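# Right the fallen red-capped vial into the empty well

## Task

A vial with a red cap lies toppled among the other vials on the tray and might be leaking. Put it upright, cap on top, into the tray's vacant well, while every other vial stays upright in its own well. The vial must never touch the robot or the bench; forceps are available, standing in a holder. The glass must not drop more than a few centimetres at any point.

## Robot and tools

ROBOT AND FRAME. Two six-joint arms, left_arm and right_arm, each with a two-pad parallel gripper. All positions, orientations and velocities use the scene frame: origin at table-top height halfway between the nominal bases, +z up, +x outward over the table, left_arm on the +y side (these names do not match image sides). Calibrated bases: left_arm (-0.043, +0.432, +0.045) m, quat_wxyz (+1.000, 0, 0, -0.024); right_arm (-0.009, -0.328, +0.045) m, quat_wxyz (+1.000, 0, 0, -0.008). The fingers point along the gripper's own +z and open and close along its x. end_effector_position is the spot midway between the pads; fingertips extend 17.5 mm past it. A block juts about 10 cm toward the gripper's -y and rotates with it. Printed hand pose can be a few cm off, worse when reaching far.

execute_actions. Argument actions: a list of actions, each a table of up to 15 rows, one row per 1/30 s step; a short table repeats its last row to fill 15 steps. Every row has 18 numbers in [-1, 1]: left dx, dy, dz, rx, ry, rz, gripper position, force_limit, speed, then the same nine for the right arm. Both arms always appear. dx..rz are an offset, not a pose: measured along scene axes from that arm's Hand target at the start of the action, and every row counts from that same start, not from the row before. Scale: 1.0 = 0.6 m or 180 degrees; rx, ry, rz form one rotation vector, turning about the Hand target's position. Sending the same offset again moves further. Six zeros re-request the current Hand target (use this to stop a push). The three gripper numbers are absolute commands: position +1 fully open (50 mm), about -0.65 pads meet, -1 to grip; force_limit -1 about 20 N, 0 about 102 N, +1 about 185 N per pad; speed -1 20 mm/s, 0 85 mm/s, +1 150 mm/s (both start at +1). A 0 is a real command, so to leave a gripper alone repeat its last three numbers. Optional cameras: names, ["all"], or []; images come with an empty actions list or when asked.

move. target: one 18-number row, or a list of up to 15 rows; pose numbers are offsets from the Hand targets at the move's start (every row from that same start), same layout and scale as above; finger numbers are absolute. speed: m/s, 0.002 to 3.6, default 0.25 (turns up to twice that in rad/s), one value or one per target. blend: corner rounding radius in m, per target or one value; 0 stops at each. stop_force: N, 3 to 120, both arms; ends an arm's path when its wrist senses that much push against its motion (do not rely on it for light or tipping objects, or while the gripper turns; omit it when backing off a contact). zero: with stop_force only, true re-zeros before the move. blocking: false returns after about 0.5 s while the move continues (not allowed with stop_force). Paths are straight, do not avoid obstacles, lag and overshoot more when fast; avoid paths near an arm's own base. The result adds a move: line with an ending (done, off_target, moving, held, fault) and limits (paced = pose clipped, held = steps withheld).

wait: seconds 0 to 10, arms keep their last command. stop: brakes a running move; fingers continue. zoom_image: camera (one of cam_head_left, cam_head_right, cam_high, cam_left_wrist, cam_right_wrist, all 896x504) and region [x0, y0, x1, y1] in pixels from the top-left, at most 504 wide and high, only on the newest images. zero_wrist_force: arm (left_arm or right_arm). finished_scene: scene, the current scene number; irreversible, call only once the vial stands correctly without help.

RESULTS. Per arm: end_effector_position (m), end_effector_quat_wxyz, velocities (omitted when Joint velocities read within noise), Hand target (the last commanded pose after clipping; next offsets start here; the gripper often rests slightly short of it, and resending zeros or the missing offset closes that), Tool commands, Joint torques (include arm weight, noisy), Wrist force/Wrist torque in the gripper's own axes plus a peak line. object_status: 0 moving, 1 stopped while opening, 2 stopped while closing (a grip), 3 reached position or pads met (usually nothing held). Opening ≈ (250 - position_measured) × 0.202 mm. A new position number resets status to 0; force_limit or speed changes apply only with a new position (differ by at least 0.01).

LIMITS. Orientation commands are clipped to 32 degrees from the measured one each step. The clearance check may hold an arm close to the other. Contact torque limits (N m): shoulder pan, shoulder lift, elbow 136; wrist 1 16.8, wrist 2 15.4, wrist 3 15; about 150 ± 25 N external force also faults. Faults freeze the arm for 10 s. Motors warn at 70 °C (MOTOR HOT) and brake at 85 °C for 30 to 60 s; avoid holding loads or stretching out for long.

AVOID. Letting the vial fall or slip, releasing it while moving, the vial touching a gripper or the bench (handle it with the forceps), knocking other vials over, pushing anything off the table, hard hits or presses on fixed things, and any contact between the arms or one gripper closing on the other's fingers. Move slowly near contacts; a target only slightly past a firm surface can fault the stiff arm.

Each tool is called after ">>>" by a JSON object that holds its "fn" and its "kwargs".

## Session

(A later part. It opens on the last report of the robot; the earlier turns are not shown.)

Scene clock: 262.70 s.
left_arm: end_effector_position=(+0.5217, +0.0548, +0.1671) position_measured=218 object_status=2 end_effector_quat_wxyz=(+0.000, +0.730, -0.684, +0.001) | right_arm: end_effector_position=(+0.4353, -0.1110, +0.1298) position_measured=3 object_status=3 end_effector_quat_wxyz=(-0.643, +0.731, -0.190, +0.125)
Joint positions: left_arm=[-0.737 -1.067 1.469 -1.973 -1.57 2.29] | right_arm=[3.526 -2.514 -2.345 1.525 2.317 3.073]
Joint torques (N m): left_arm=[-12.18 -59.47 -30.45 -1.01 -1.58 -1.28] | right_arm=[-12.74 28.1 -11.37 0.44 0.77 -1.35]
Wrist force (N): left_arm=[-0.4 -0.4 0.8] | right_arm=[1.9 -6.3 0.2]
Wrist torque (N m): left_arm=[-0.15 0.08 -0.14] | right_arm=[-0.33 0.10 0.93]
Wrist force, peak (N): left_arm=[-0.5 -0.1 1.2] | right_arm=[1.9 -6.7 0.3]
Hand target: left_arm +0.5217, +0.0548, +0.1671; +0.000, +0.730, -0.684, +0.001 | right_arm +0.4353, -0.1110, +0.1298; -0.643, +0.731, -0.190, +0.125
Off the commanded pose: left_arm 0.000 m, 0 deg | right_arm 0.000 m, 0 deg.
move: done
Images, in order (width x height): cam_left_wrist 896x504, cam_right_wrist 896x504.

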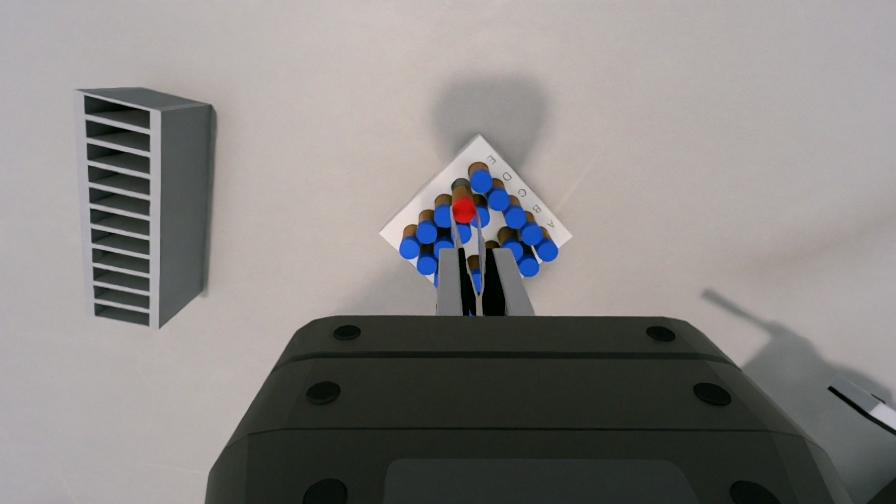

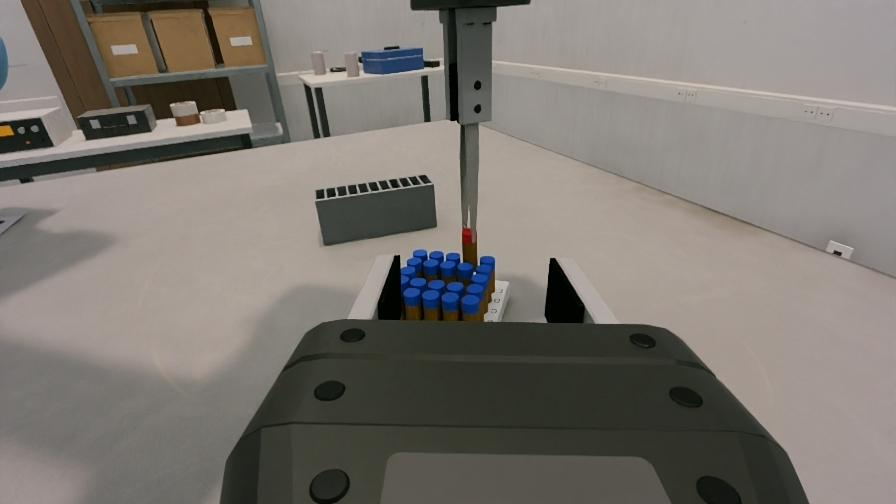

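>>> {"fn": "move", "kwargs": {"target": [0.0,0,-0.0167,0,0,0,-1,-1,-1,0,0,0,0,0,0,1,1,1], "speed": 0.02, "stop_force": 4, "cameras": ["cam_left_wrist","cam_right_wrist"]}}

>>> {"fn": "zoom_image", "kwargs": {"camera": "cam_left_wrist", "region": [436, 165, 496, 225]}}

>>> {"fn": "zoom_image", "kwargs": {"camera": "cam_right_wrist", "region": [430, 220, 490, 280]}}

Scene clock: 264.60 s.
left_arm: end_effector_position=(+0.5217, +0.0548, +0.1571) position_measured=218 object_status=2 end_effector_quat_wxyz=(+0.000, +0.730, -0.684, +0.001) | right_arm: end_effector_position=(+0.4353, -0.1110, +0.1298) position_measured=3 object_status=3 end_effector_quat_wxyz=(-0.643, +0.731, -0.190, +0.125)
Joint positions: left_arm=[-0.737 -1.058 1.482 -1.996 -1.57 2.29] | right_arm=[3.526 -2.514 -2.345 1.525 2.317 3.073]
Joint torques (N m): left_arm=[-12.97 -59.14 -29.4 -0.96 -1.55 -1.3] | right_arm=[-13.15 26.9 -10.5 0.4 0.6 -1.71]
Wrist force (N): left_arm=[-0.3 -0.2 0.9] | right_arm=[1.5 -6.3 0.4]
Wrist torque (N m): left_arm=[-0.11 0.07 -0.14] | right_arm=[-0.32 0.15 0.93]
Wrist force, peak (N): left_arm=[-0.6 -0.4 0.9] | right_arm=[1.9 -6.6 0.0]
Hand target: left_arm +0.5217, +0.0548, +0.1571; +0.000, +0.730, -0.684, +0.001 | right_arm +0.4353, -0.1110, +0.1298; -0.643, +0.731, -0.190, +0.125
Off the commanded pose: left_arm 0.000 m, 0 deg | right_arm 0.000 m, 0 deg.
move: done
Images, in order (width x height): cam_left_wrist 896x504, cam_right_wrist 896x504.

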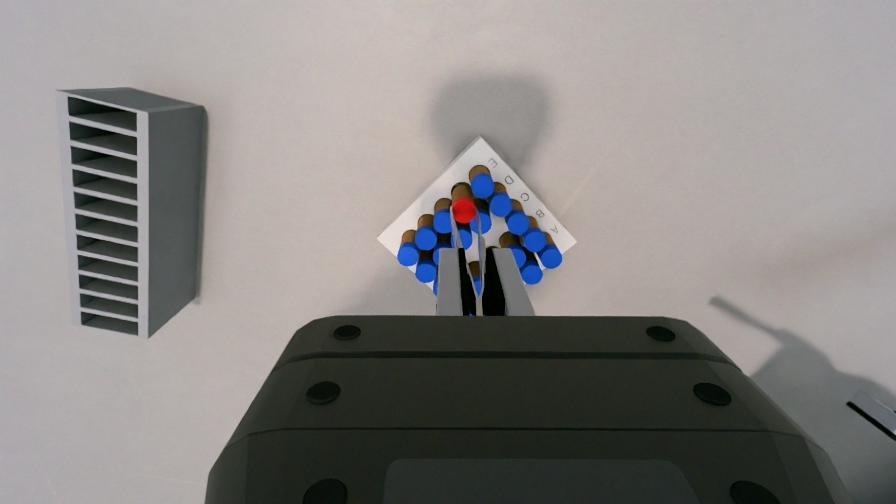

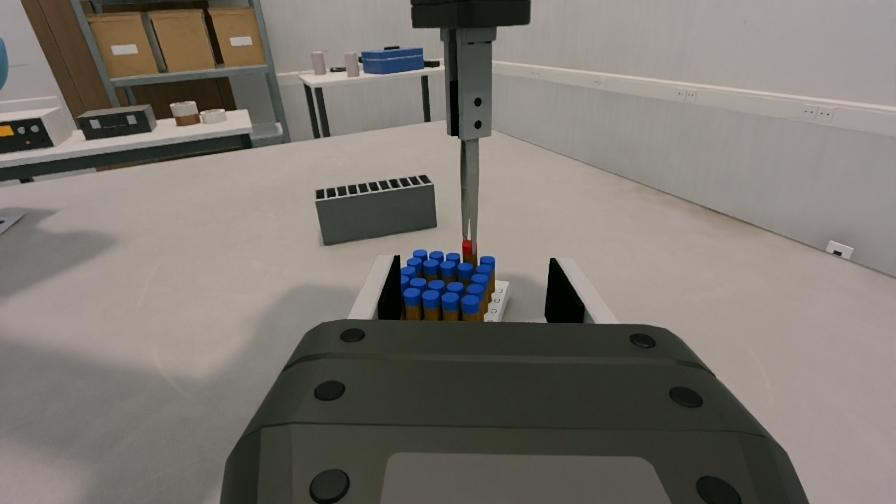

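Scaled by 8.400 from the camera's 896x504 image, which has a finer 1280x720 frame.

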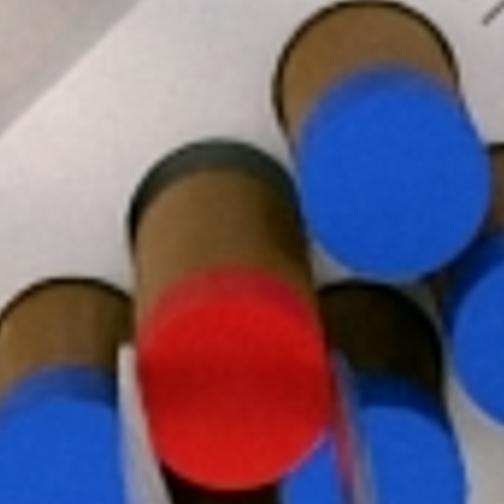

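Scaled by 8.400 from the camera's 896x504 image, which has a finer 1280x720 frame.

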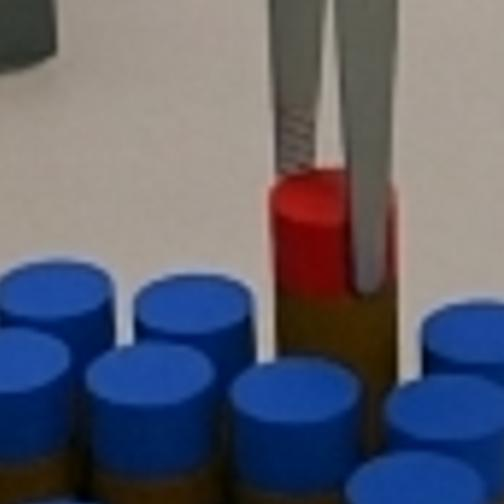

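>>> {"fn": "move", "kwargs": {"target": [0.0,0,-0.00917,0,0,0,-1,-1,-1,0,0,0,0,0,0,1,1,1], "speed": 0.015, "stop_force": 4, "cameras": ["cam_left_wrist","cam_right_wrist"]}}

>>> {"fn": "zoom_image", "kwargs": {"camera": "cam_left_wrist", "region": [441, 175, 486, 220]}}

>>> {"fn": "zoom_image", "kwargs": {"camera": "cam_right_wrist", "region": [430, 220, 490, 280]}}

Scene clock: 266.50 s.
left_arm: end_effector_position=(+0.5216, +0.0548, +0.1516) position_measured=218 object_status=2 end_effector_quat_wxyz=(+0.000, +0.730, -0.684, +0.001) | right_arm: end_effector_position=(+0.4353, -0.1110, +0.1298) position_measured=3 object_status=3 end_effector_quat_wxyz=(-0.643, +0.731, -0.190, +0.125)
Joint positions: left_arm=[-0.737 -1.053 1.489 -2.008 -1.57 2.29] | right_arm=[3.526 -2.514 -2.345 1.525 2.317 3.073]
Joint torques (N m): left_arm=[-11.79 -59.15 -28.93 -0.99 -1.54 -1.44] | right_arm=[-12.48 27.38 -10.91 0.37 0.75 -1.48]
Wrist force (N): left_arm=[-0.5 -0.2 0.8] | right_arm=[1.4 -6.2 0.1]
Wrist torque (N m): left_arm=[-0.11 0.09 -0.15] | right_arm=[-0.31 0.17 0.93]
Wrist force, peak (N): left_arm=[-0.6 0.0 1.0] | right_arm=[1.7 -6.7 0.2]
Hand target: left_arm +0.5217, +0.0548, +0.1516; +0.000, +0.730, -0.684, +0.001 | right_arm +0.4353, -0.1110, +0.1298; -0.643, +0.731, -0.190, +0.125
Off the commanded pose: left_arm 0.000 m, 0 deg | right_arm 0.000 m, 0 deg.
move: done
Images, in order (width x height): cam_left_wrist 896x504, cam_right_wrist 896x504.

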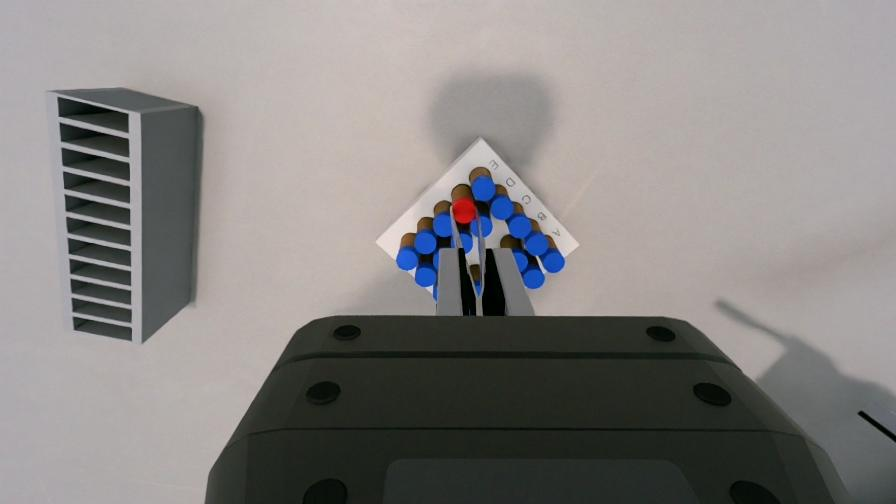

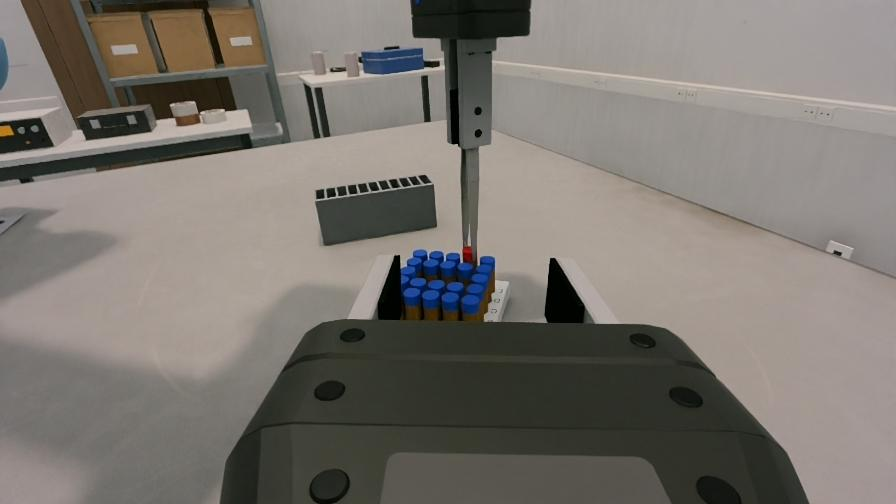

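Scaled by 11.200 from the camera's 896x504 image, which has a finer 1280x720 frame.

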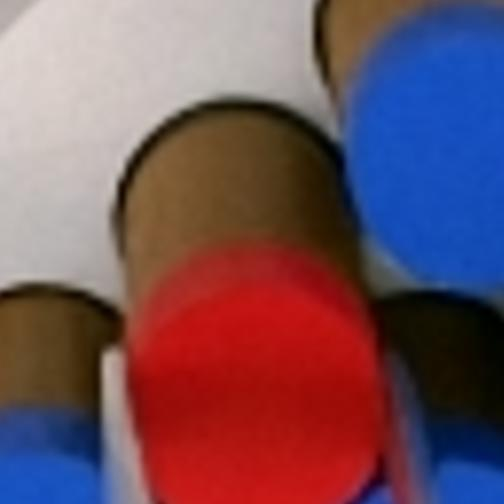

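Scaled by 8.400 from the camera's 896x504 image, which has a finer 1280x720 frame.

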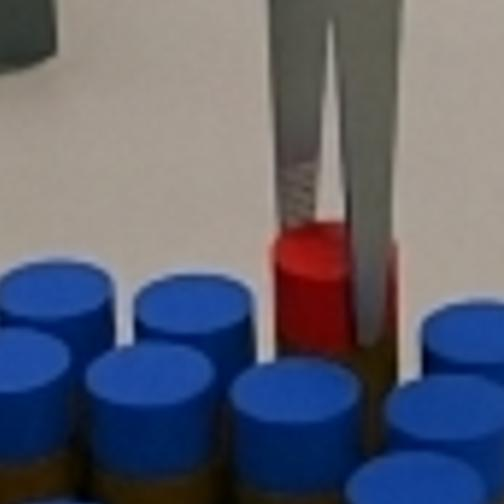

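>>> {"fn": "move", "kwargs": {"target": [0.0,0,-0.00833,0,0,0,-1,-1,-1,0,0,0,0,0,0,1,1,1], "speed": 0.01, "stop_force": 3, "cameras": ["cam_left_wrist","cam_right_wrist"]}}

>>> {"fn": "zoom_image", "kwargs": {"camera": "cam_left_wrist", "region": [441, 175, 486, 220]}}

>>> {"fn": "zoom_image", "kwargs": {"camera": "cam_right_wrist", "region": [430, 220, 490, 280]}}

Scene clock: 268.37 s.
left_arm: end_effector_position=(+0.5216, +0.0548, +0.1465) position_measured=218 object_status=2 end_effector_quat_wxyz=(+0.000, +0.730, -0.684, +0.001) | right_arm: end_effector_position=(+0.4353, -0.1110, +0.1298) position_measured=3 object_status=3 end_effector_quat_wxyz=(-0.643, +0.731, -0.190, +0.125)
Joint positions: left_arm=[-0.737 -1.047 1.495 -2.019 -1.57 2.29] | right_arm=[3.526 -2.514 -2.345 1.525 2.317 3.073]
Joint torques (N m): left_arm=[-12.19 -54.63 -28.31 -0.96 -1.38 -1.1] | right_arm=[-12.95 27.41 -10.49 0.54 0.61 -1.5]
Wrist force (N): left_arm=[-0.4 0.0 0.5] | right_arm=[1.3 -6.2 0.2]
Wrist torque (N m): left_arm=[-0.09 0.07 -0.14] | right_arm=[-0.32 0.19 0.93]
Wrist force, peak (N): left_arm=[-0.5 -0.3 1.0] | right_arm=[1.5 -6.7 0.5]
Hand target: left_arm +0.5217, +0.0548, +0.1466; +0.000, +0.730, -0.684, +0.001 | right_arm +0.4353, -0.1110, +0.1298; -0.643, +0.731, -0.190, +0.125
Off the commanded pose: left_arm 0.000 m, 0 deg | right_arm 0.000 m, 0 deg.
move: done
Images, in order (width x height): cam_left_wrist 896x504, cam_right_wrist 896x504.

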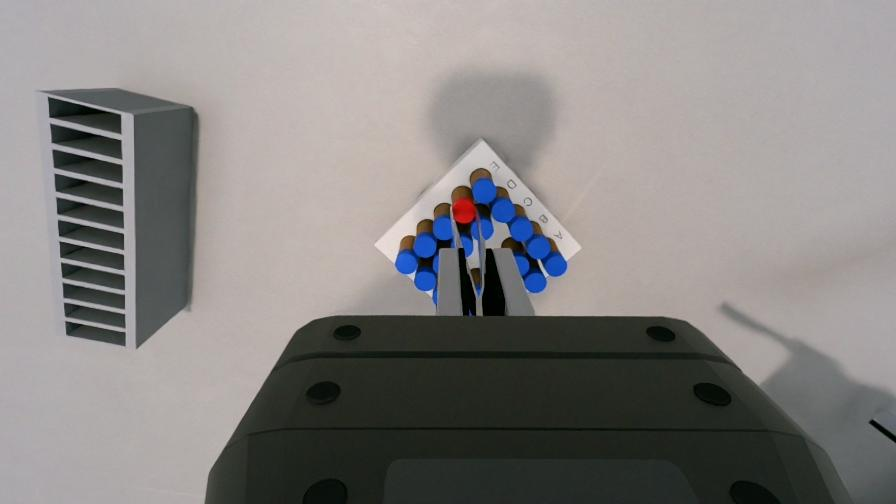

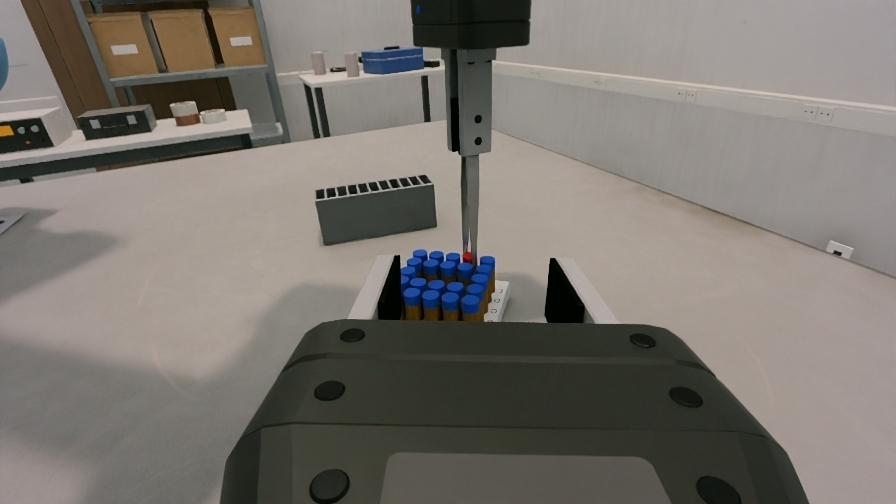

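Scaled by 11.200 from the camera's 896x504 image, which has a finer 1280x720 frame.

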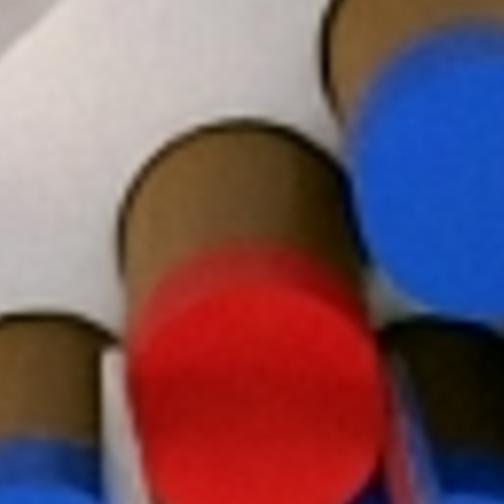

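Scaled by 8.400 from the camera's 896x504 image, which has a finer 1280x720 frame.

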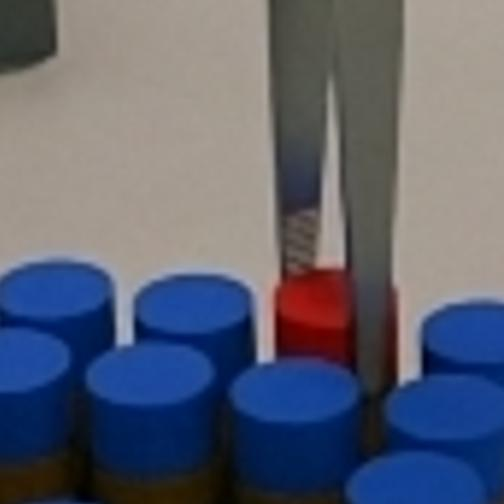

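>>> {"fn": "move", "kwargs": {"target": [0.0,0,-0.0075,0,0,0,-1,-1,-1,0,0,0,0,0,0,1,1,1], "speed": 0.008, "stop_force": 3, "cameras": ["cam_left_wrist","cam_right_wrist"]}}

>>> {"fn": "zoom_image", "kwargs": {"camera": "cam_left_wrist", "region": [441, 175, 486, 220]}}

>>> {"fn": "zoom_image", "kwargs": {"camera": "cam_right_wrist", "region": [430, 220, 490, 280]}}

Scene clock: 269.67 s.
left_arm: end_effector_position=(+0.5216, +0.0548, +0.1420) position_measured=218 object_status=2 end_effector_quat_wxyz=(+0.000, +0.730, -0.684, +0.001) | right_arm: end_effector_position=(+0.4353, -0.1110, +0.1298) position_measured=3 object_status=3 end_effector_quat_wxyz=(-0.643, +0.731, -0.190, +0.125)
Joint positions: left_arm=[-0.737 -1.043 1.5 -2.029 -1.57 2.29] | right_arm=[3.526 -2.514 -2.345 1.525 2.317 3.073]
Joint torques (N m): left_arm=[-13.43 -50.32 -28.37 -0.77 -1.37 -1.16] | right_arm=[-12.44 27.85 -9.92 0.39 0.65 -1.5]
Wrist force (N): left_arm=[-0.2 -0.2 -1.7] | right_arm=[1.2 -6.3 0.2]
Wrist torque (N m): left_arm=[-0.12 0.06 -0.15] | right_arm=[-0.33 0.19 0.92]
Wrist force, peak (N): left_arm=[-0.4 0.0 -1.8] | right_arm=[1.8 -6.8 -0.1]
Hand target: left_arm +0.5217, +0.0548, +0.1421; +0.000, +0.730, -0.684, +0.001 | right_arm +0.4353, -0.1110, +0.1298; -0.643, +0.731, -0.190, +0.125
Off the commanded pose: left_arm 0.000 m, 0 deg | right_arm 0.000 m, 0 deg.
move: done
Images, in order (width x height): cam_left_wrist 896x504, cam_right_wrist 896x504.

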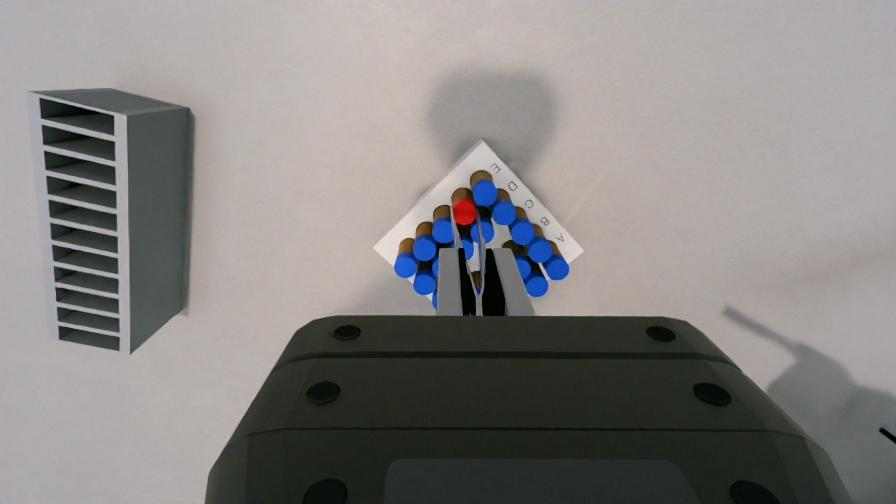

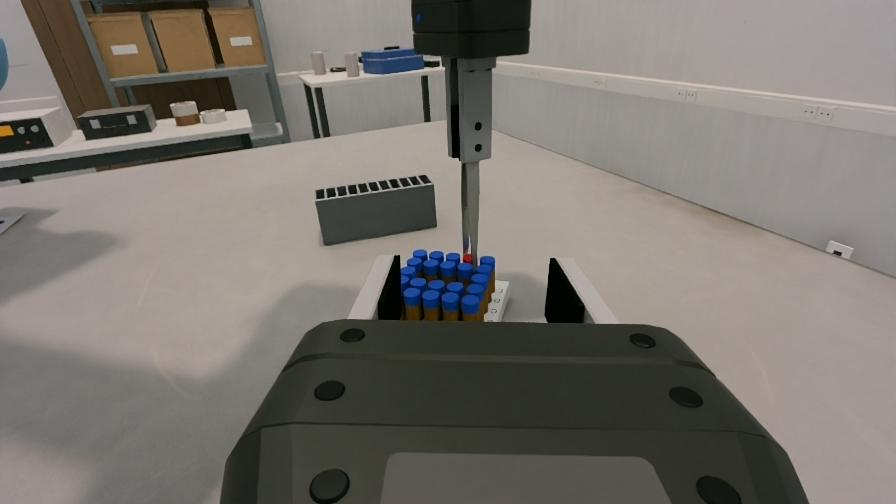

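Scaled by 11.200 from the camera's 896x504 image, which has a finer 1280x720 frame.

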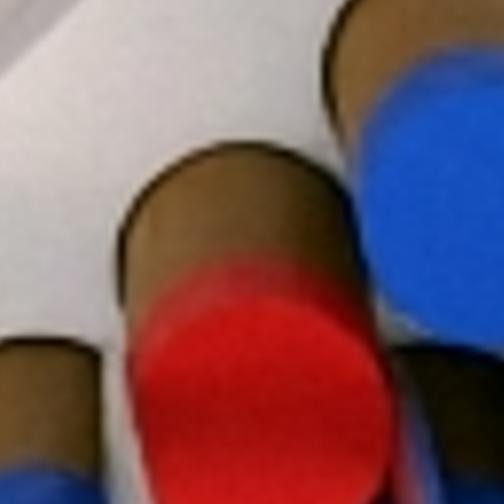

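Scaled by 8.400 from the camera's 896x504 image, which has a finer 1280x720 frame.

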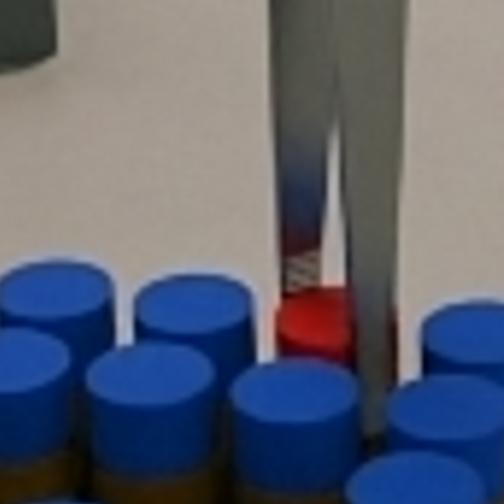

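>>> {"fn": "move", "kwargs": {"target": [[0.0,0,0.0008,0,0,0,-1,-1,-1,0,0,0,0,0,0,1,1,1],[0.0,0,0.0008,0,0,0,-0.41,-1,-1,0,0,0,0,0,0,1,1,1]], "speed": 0.01, "cameras": ["cam_left_wrist","cam_right_wrist"]}}

>>> {"fn": "zoom_image", "kwargs": {"camera": "cam_left_wrist", "region": [436, 175, 496, 235]}}

>>> {"fn": "zoom_image", "kwargs": {"camera": "cam_right_wrist", "region": [430, 220, 490, 280]}}

Scene clock: 271.10 s.
left_arm: end_effector_position=(+0.5216, +0.0548, +0.1426) position_measured=214 object_status=3 end_effector_quat_wxyz=(+0.000, +0.730, -0.684, +0.001) | right_arm: end_effector_position=(+0.4353, -0.1110, +0.1298) position_measured=3 object_status=3 end_effector_quat_wxyz=(-0.643, +0.731, -0.190, +0.125)
Joint positions: left_arm=[-0.737 -1.043 1.499 -2.028 -1.57 2.29] | right_arm=[3.526 -2.514 -2.345 1.525 2.317 3.073]
Joint torques (N m): left_arm=[-13.48 -57.7 -27.04 -2.23 -1.42 -1.29] | right_arm=[-11.53 27.84 -12.15 0.41 0.65 -1.45]
Wrist force (N): left_arm=[-0.5 -0.4 0.9] | right_arm=[1.7 -6.6 0.2]
Wrist torque (N m): left_arm=[-0.14 0.09 -0.15] | right_arm=[-0.39 0.14 0.92]
Wrist force, peak (N): left_arm=[-0.6 -0.2 -1.4] | right_arm=[1.7 -6.6 0.2]
Hand target: left_arm +0.5217, +0.0548, +0.1426; +0.000, +0.730, -0.684, +0.001 | right_arm +0.4353, -0.1110, +0.1298; -0.643, +0.731, -0.190, +0.125
Off the commanded pose: left_arm 0.000 m, 0 deg | right_arm 0.000 m, 0 deg.
move: done
Images, in order (width x height): cam_left_wrist 896x504, cam_right_wrist 896x504.

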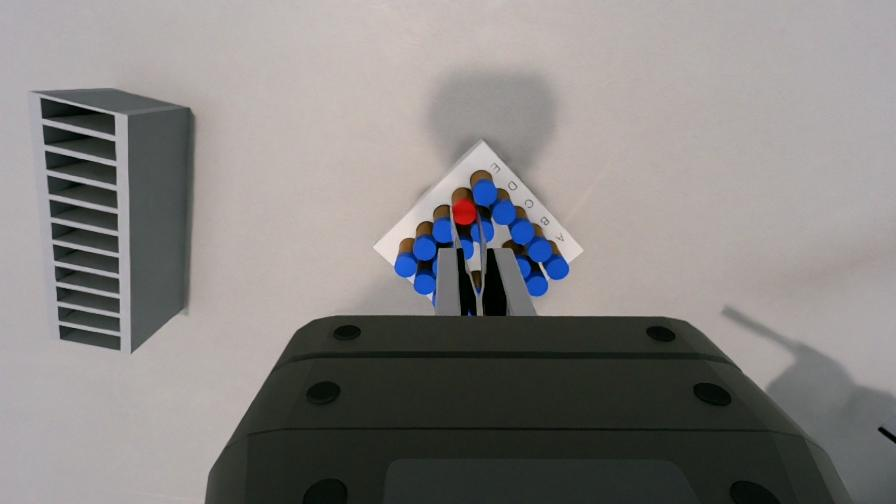

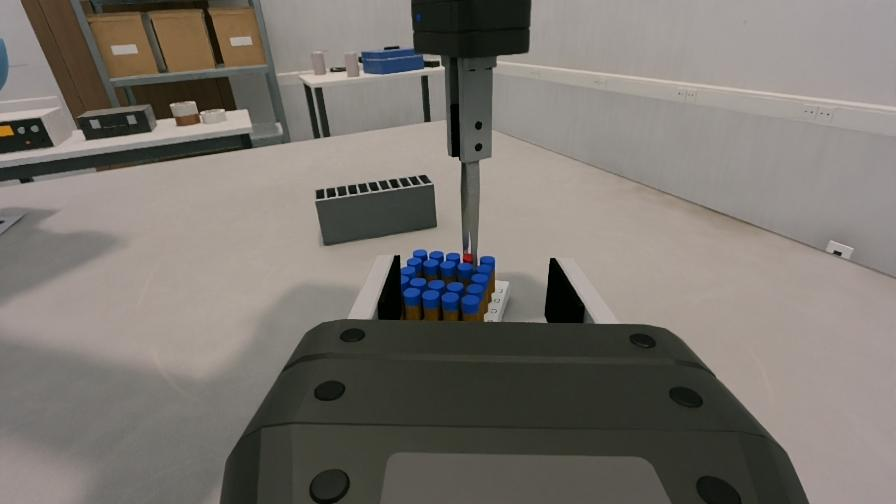

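Scaled by 8.400 from the camera's 896x504 image, which has a finer 1280x720 frame.

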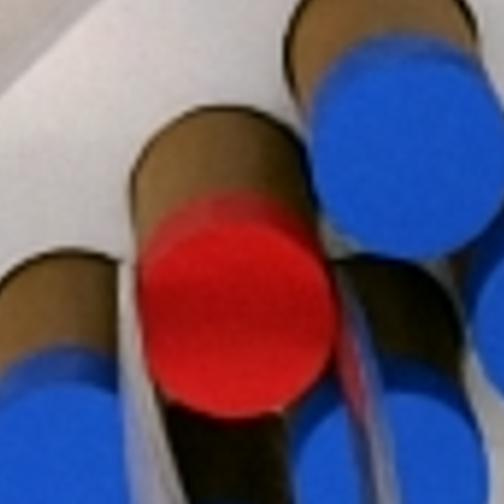

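Scaled by 8.400 from the camera's 896x504 image, which has a finer 1280x720 frame.

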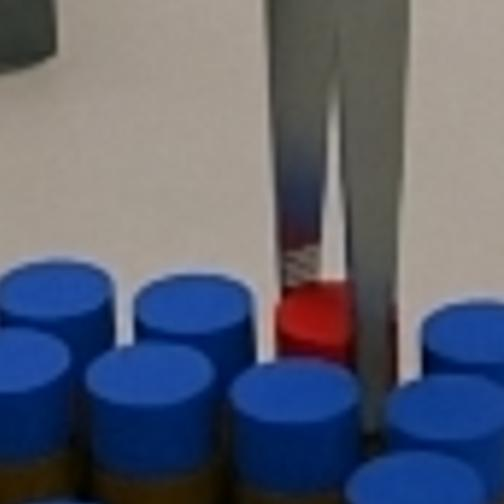

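>>> {"fn": "move", "kwargs": {"target": [0.0,0,0,0,0,0,-0.395,-1,-1,0,0,0,0,0,0,1,1,1], "speed": 0.01, "cameras": ["cam_left_wrist","cam_right_wrist"]}}

>>> {"fn": "zoom_image", "kwargs": {"camera": "cam_left_wrist", "region": [436, 175, 496, 235]}}

>>> {"fn": "zoom_image", "kwargs": {"camera": "cam_right_wrist", "region": [430, 220, 490, 280]}}

Scene clock: 271.80 s.
left_arm: end_effector_position=(+0.5216, +0.0548, +0.1426) position_measured=212 object_status=3 end_effector_quat_wxyz=(+0.000, +0.730, -0.684, +0.001) | right_arm: end_effector_position=(+0.4353, -0.1110, +0.1298) position_measured=3 object_status=3 end_effector_quat_wxyz=(-0.643, +0.731, -0.190, +0.125)
Joint positions: left_arm=[-0.737 -1.043 1.499 -2.028 -1.57 2.29] | right_arm=[3.526 -2.514 -2.345 1.525 2.317 3.073]
Joint torques (N m): left_arm=[-12.59 -57.08 -24.1 -3.54 -1.22 -1.16] | right_arm=[-12.16 26.21 -11.12 0.57 0.56 -1.68]
Wrist force (N): left_arm=[-0.2 -0.2 0.7] | right_arm=[1.5 -6.4 0.1]
Wrist torque (N m): left_arm=[-0.11 0.04 -0.15] | right_arm=[-0.34 0.16 0.93]
Wrist force, peak (N): left_arm=[-0.6 -0.4 0.8] | right_arm=[1.4 -6.7 0.5]
Hand target: left_arm +0.5217, +0.0548, +0.1426; +0.000, +0.730, -0.684, +0.001 | right_arm +0.4353, -0.1110, +0.1298; -0.643, +0.731, -0.190, +0.125
Off the commanded pose: left_arm 0.000 m, 0 deg | right_arm 0.000 m, 0 deg.
move: done
Images, in order (width x height): cam_left_wrist 896x504, cam_right_wrist 896x504.

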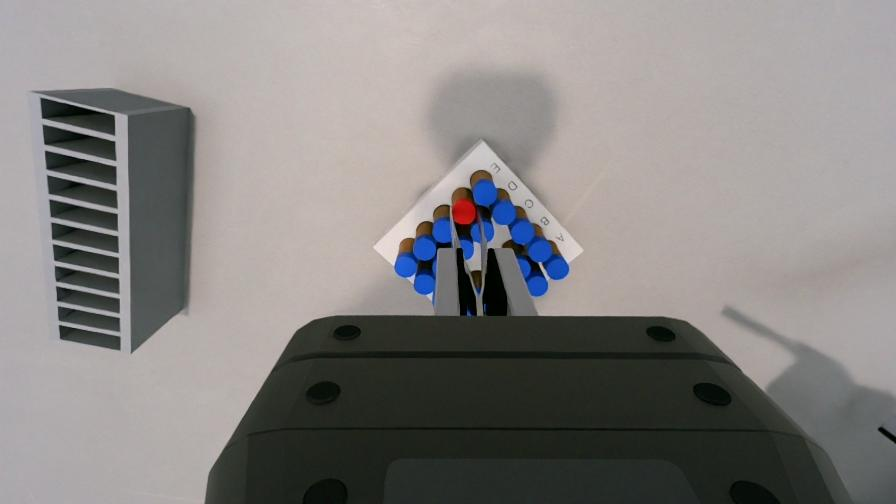

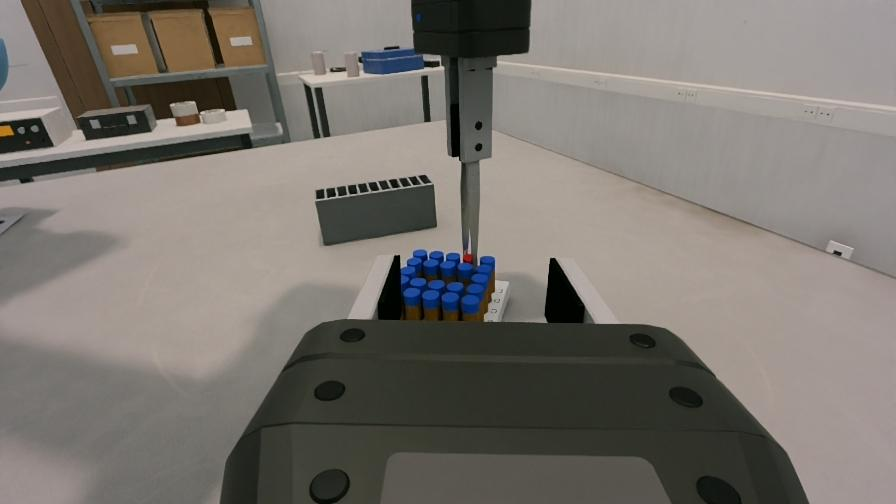

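Scaled by 8.400 from the camera's 896x504 image, which has a finer 1280x720 frame.

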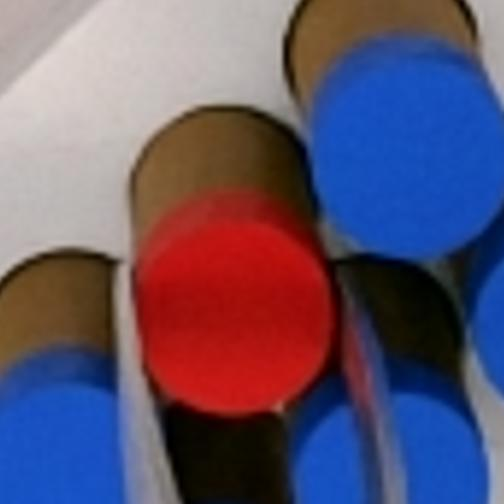

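Scaled by 8.400 from the camera's 896x504 image, which has a finer 1280x720 frame.

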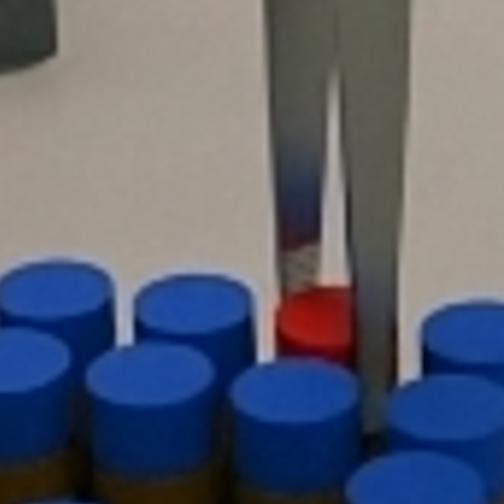

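>>> {"fn": "move", "kwargs": {"target": [0.0,0,0,0,0,0,-0.385,-1,-1,0,0,0,0,0,0,1,1,1], "speed": 0.01, "cameras": ["cam_left_wrist","cam_right_wrist"]}}

>>> {"fn": "zoom_image", "kwargs": {"camera": "cam_left_wrist", "region": [436, 175, 496, 235]}}

>>> {"fn": "zoom_image", "kwargs": {"camera": "cam_right_wrist", "region": [430, 220, 490, 280]}}

Scene clock: 272.50 s.
left_arm: end_effector_position=(+0.5217, +0.0548, +0.1426) position_measured=210 object_status=3 end_effector_quat_wxyz=(+0.000, +0.730, -0.684, +0.001) | right_arm: end_effector_position=(+0.4353, -0.1110, +0.1298) position_measured=3 object_status=3 end_effector_quat_wxyz=(-0.643, +0.731, -0.190, +0.125)
Joint positions: left_arm=[-0.737 -1.043 1.499 -2.028 -1.57 2.29] | right_arm=[3.526 -2.514 -2.345 1.525 2.317 3.073]
Joint torques (N m): left_arm=[-11.78 -55.78 -21.91 -4.6 -1.18 -1.46] | right_arm=[-12.82 27.73 -10.45 0.35 0.64 -1.51]
Wrist force (N): left_arm=[-0.6 0.0 0.9] | right_arm=[1.6 -6.3 0.3]
Wrist torque (N m): left_arm=[-0.08 0.10 -0.15] | right_arm=[-0.33 0.15 0.93]
Wrist force, peak (N): left_arm=[-0.6 0.0 0.9] | right_arm=[1.7 -6.6 0.2]
Hand target: left_arm +0.5217, +0.0548, +0.1426; +0.000, +0.730, -0.684, +0.001 | right_arm +0.4353, -0.1110, +0.1298; -0.643, +0.731, -0.190, +0.125
Off the commanded pose: left_arm 0.000 m, 0 deg | right_arm 0.000 m, 0 deg.
move: done
Images, in order (width x height): cam_left_wrist 896x504, cam_right_wrist 896x504.

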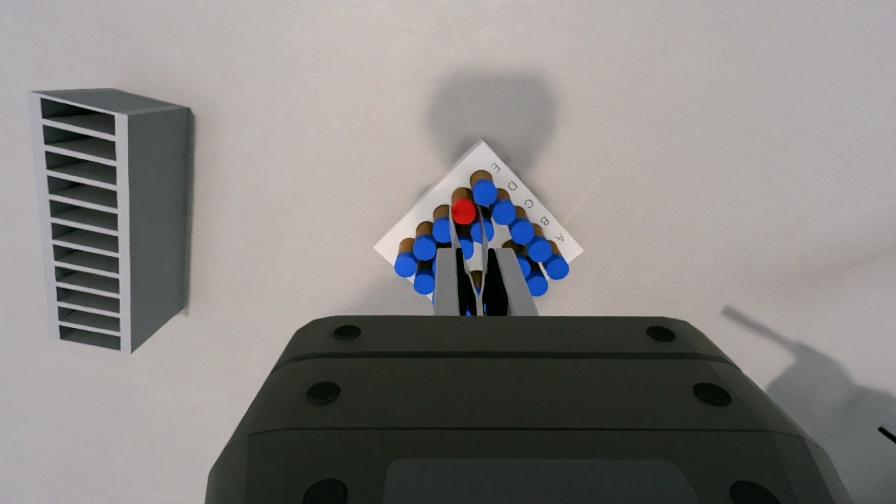

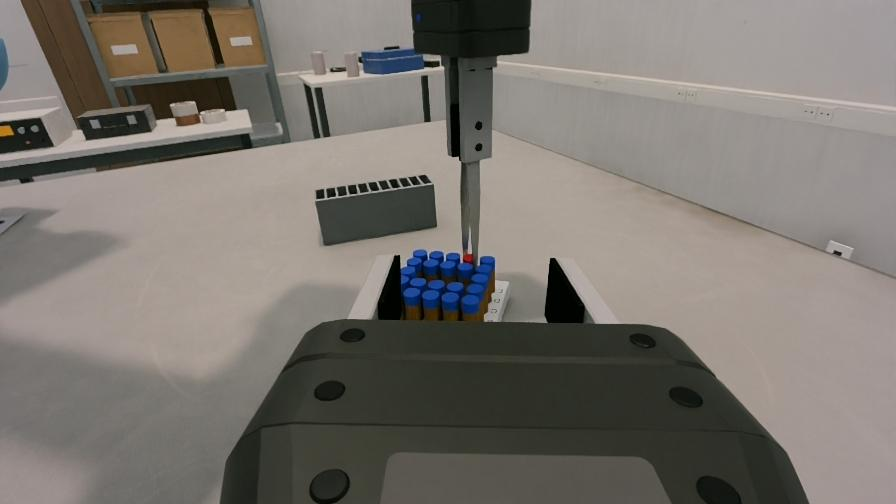

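Scaled by 8.400 from the camera's 896x504 image, which has a finer 1280x720 frame.

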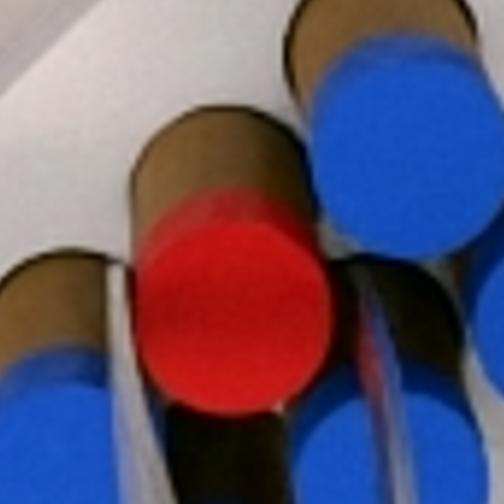

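Scaled by 8.400 from the camera's 896x504 image, which has a finer 1280x720 frame.

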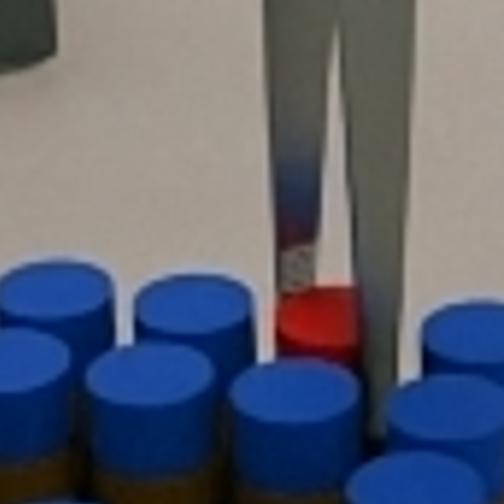

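>>> {"fn": "move", "kwargs": {"target": [0.0,0,0.01667,0,0,0,-0.385,-1,-1,0,0,0,0,0,0,1,1,1], "speed": 0.015, "cameras": ["cam_left_wrist","cam_right_wrist"]}}

>>> {"fn": "zoom_image", "kwargs": {"camera": "cam_left_wrist", "region": [436, 165, 496, 225]}}

>>> {"fn": "zoom_image", "kwargs": {"camera": "cam_right_wrist", "region": [430, 220, 490, 280]}}

Scene clock: 273.57 s.
left_arm: end_effector_position=(+0.5217, +0.0548, +0.1527) position_measured=210 object_status=3 end_effector_quat_wxyz=(+0.000, +0.730, -0.684, +0.001) | right_arm: end_effector_position=(+0.4353, -0.1110, +0.1298) position_measured=3 object_status=3 end_effector_quat_wxyz=(-0.643, +0.731, -0.190, +0.125)
Joint positions: left_arm=[-0.737 -1.054 1.487 -2.006 -1.57 2.29] | right_arm=[3.526 -2.514 -2.345 1.525 2.317 3.073]
Joint torques (N m): left_arm=[-13.02 -45.77 -17.36 -4.93 -1.09 -1.28] | right_arm=[-12.08 28.32 -10.82 0.47 0.35 -1.49]
Wrist force (N): left_arm=[-0.4 -0.3 0.4] | right_arm=[2.0 -6.4 0.4]
Wrist torque (N m): left_arm=[-0.12 0.07 -0.14] | right_arm=[-0.34 0.08 0.92]
Wrist force, peak (N): left_arm=[-0.4 -0.3 0.9] | right_arm=[1.5 -6.8 0.4]
Hand target: left_arm +0.5217, +0.0548, +0.1526; +0.000, +0.730, -0.684, +0.001 | right_arm +0.4353, -0.1110, +0.1298; -0.643, +0.731, -0.190, +0.125
Off the commanded pose: left_arm 0.000 m, 0 deg | right_arm 0.000 m, 0 deg.
move: done
Images, in order (width x height): cam_left_wrist 896x504, cam_right_wrist 896x504.

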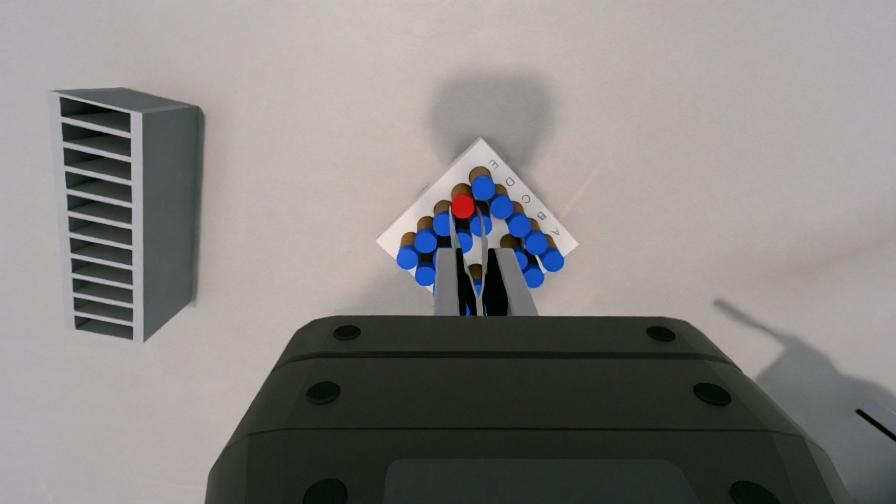

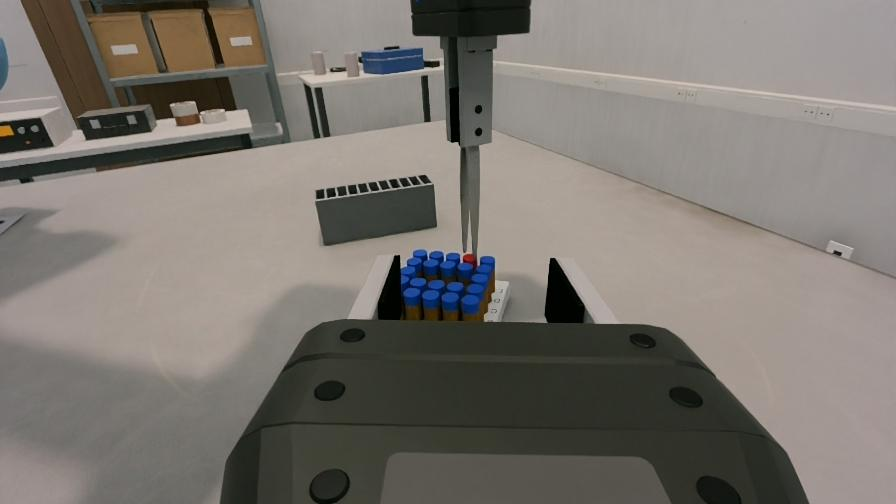

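Scaled by 8.400 from the camera's 896x504 image, which has a finer 1280x720 frame.

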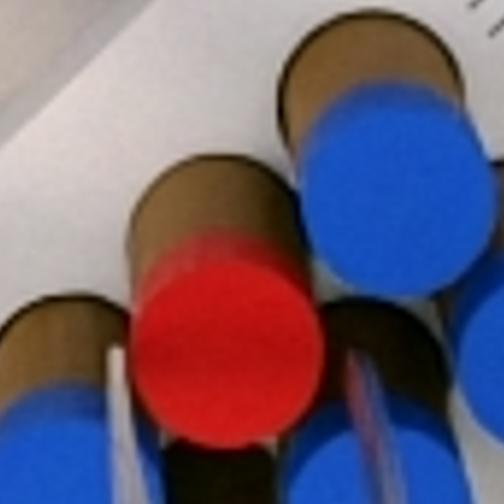

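Scaled by 8.400 from the camera's 896x504 image, which has a finer 1280x720 frame.

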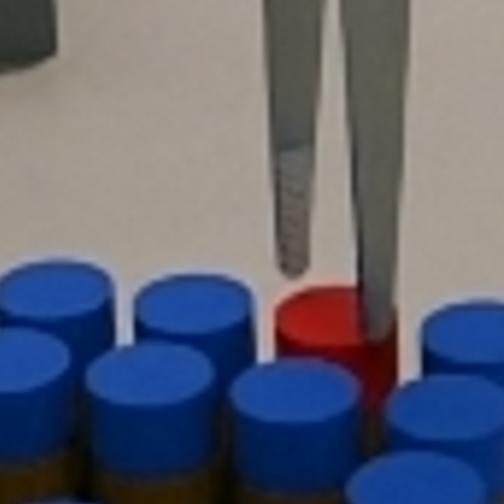

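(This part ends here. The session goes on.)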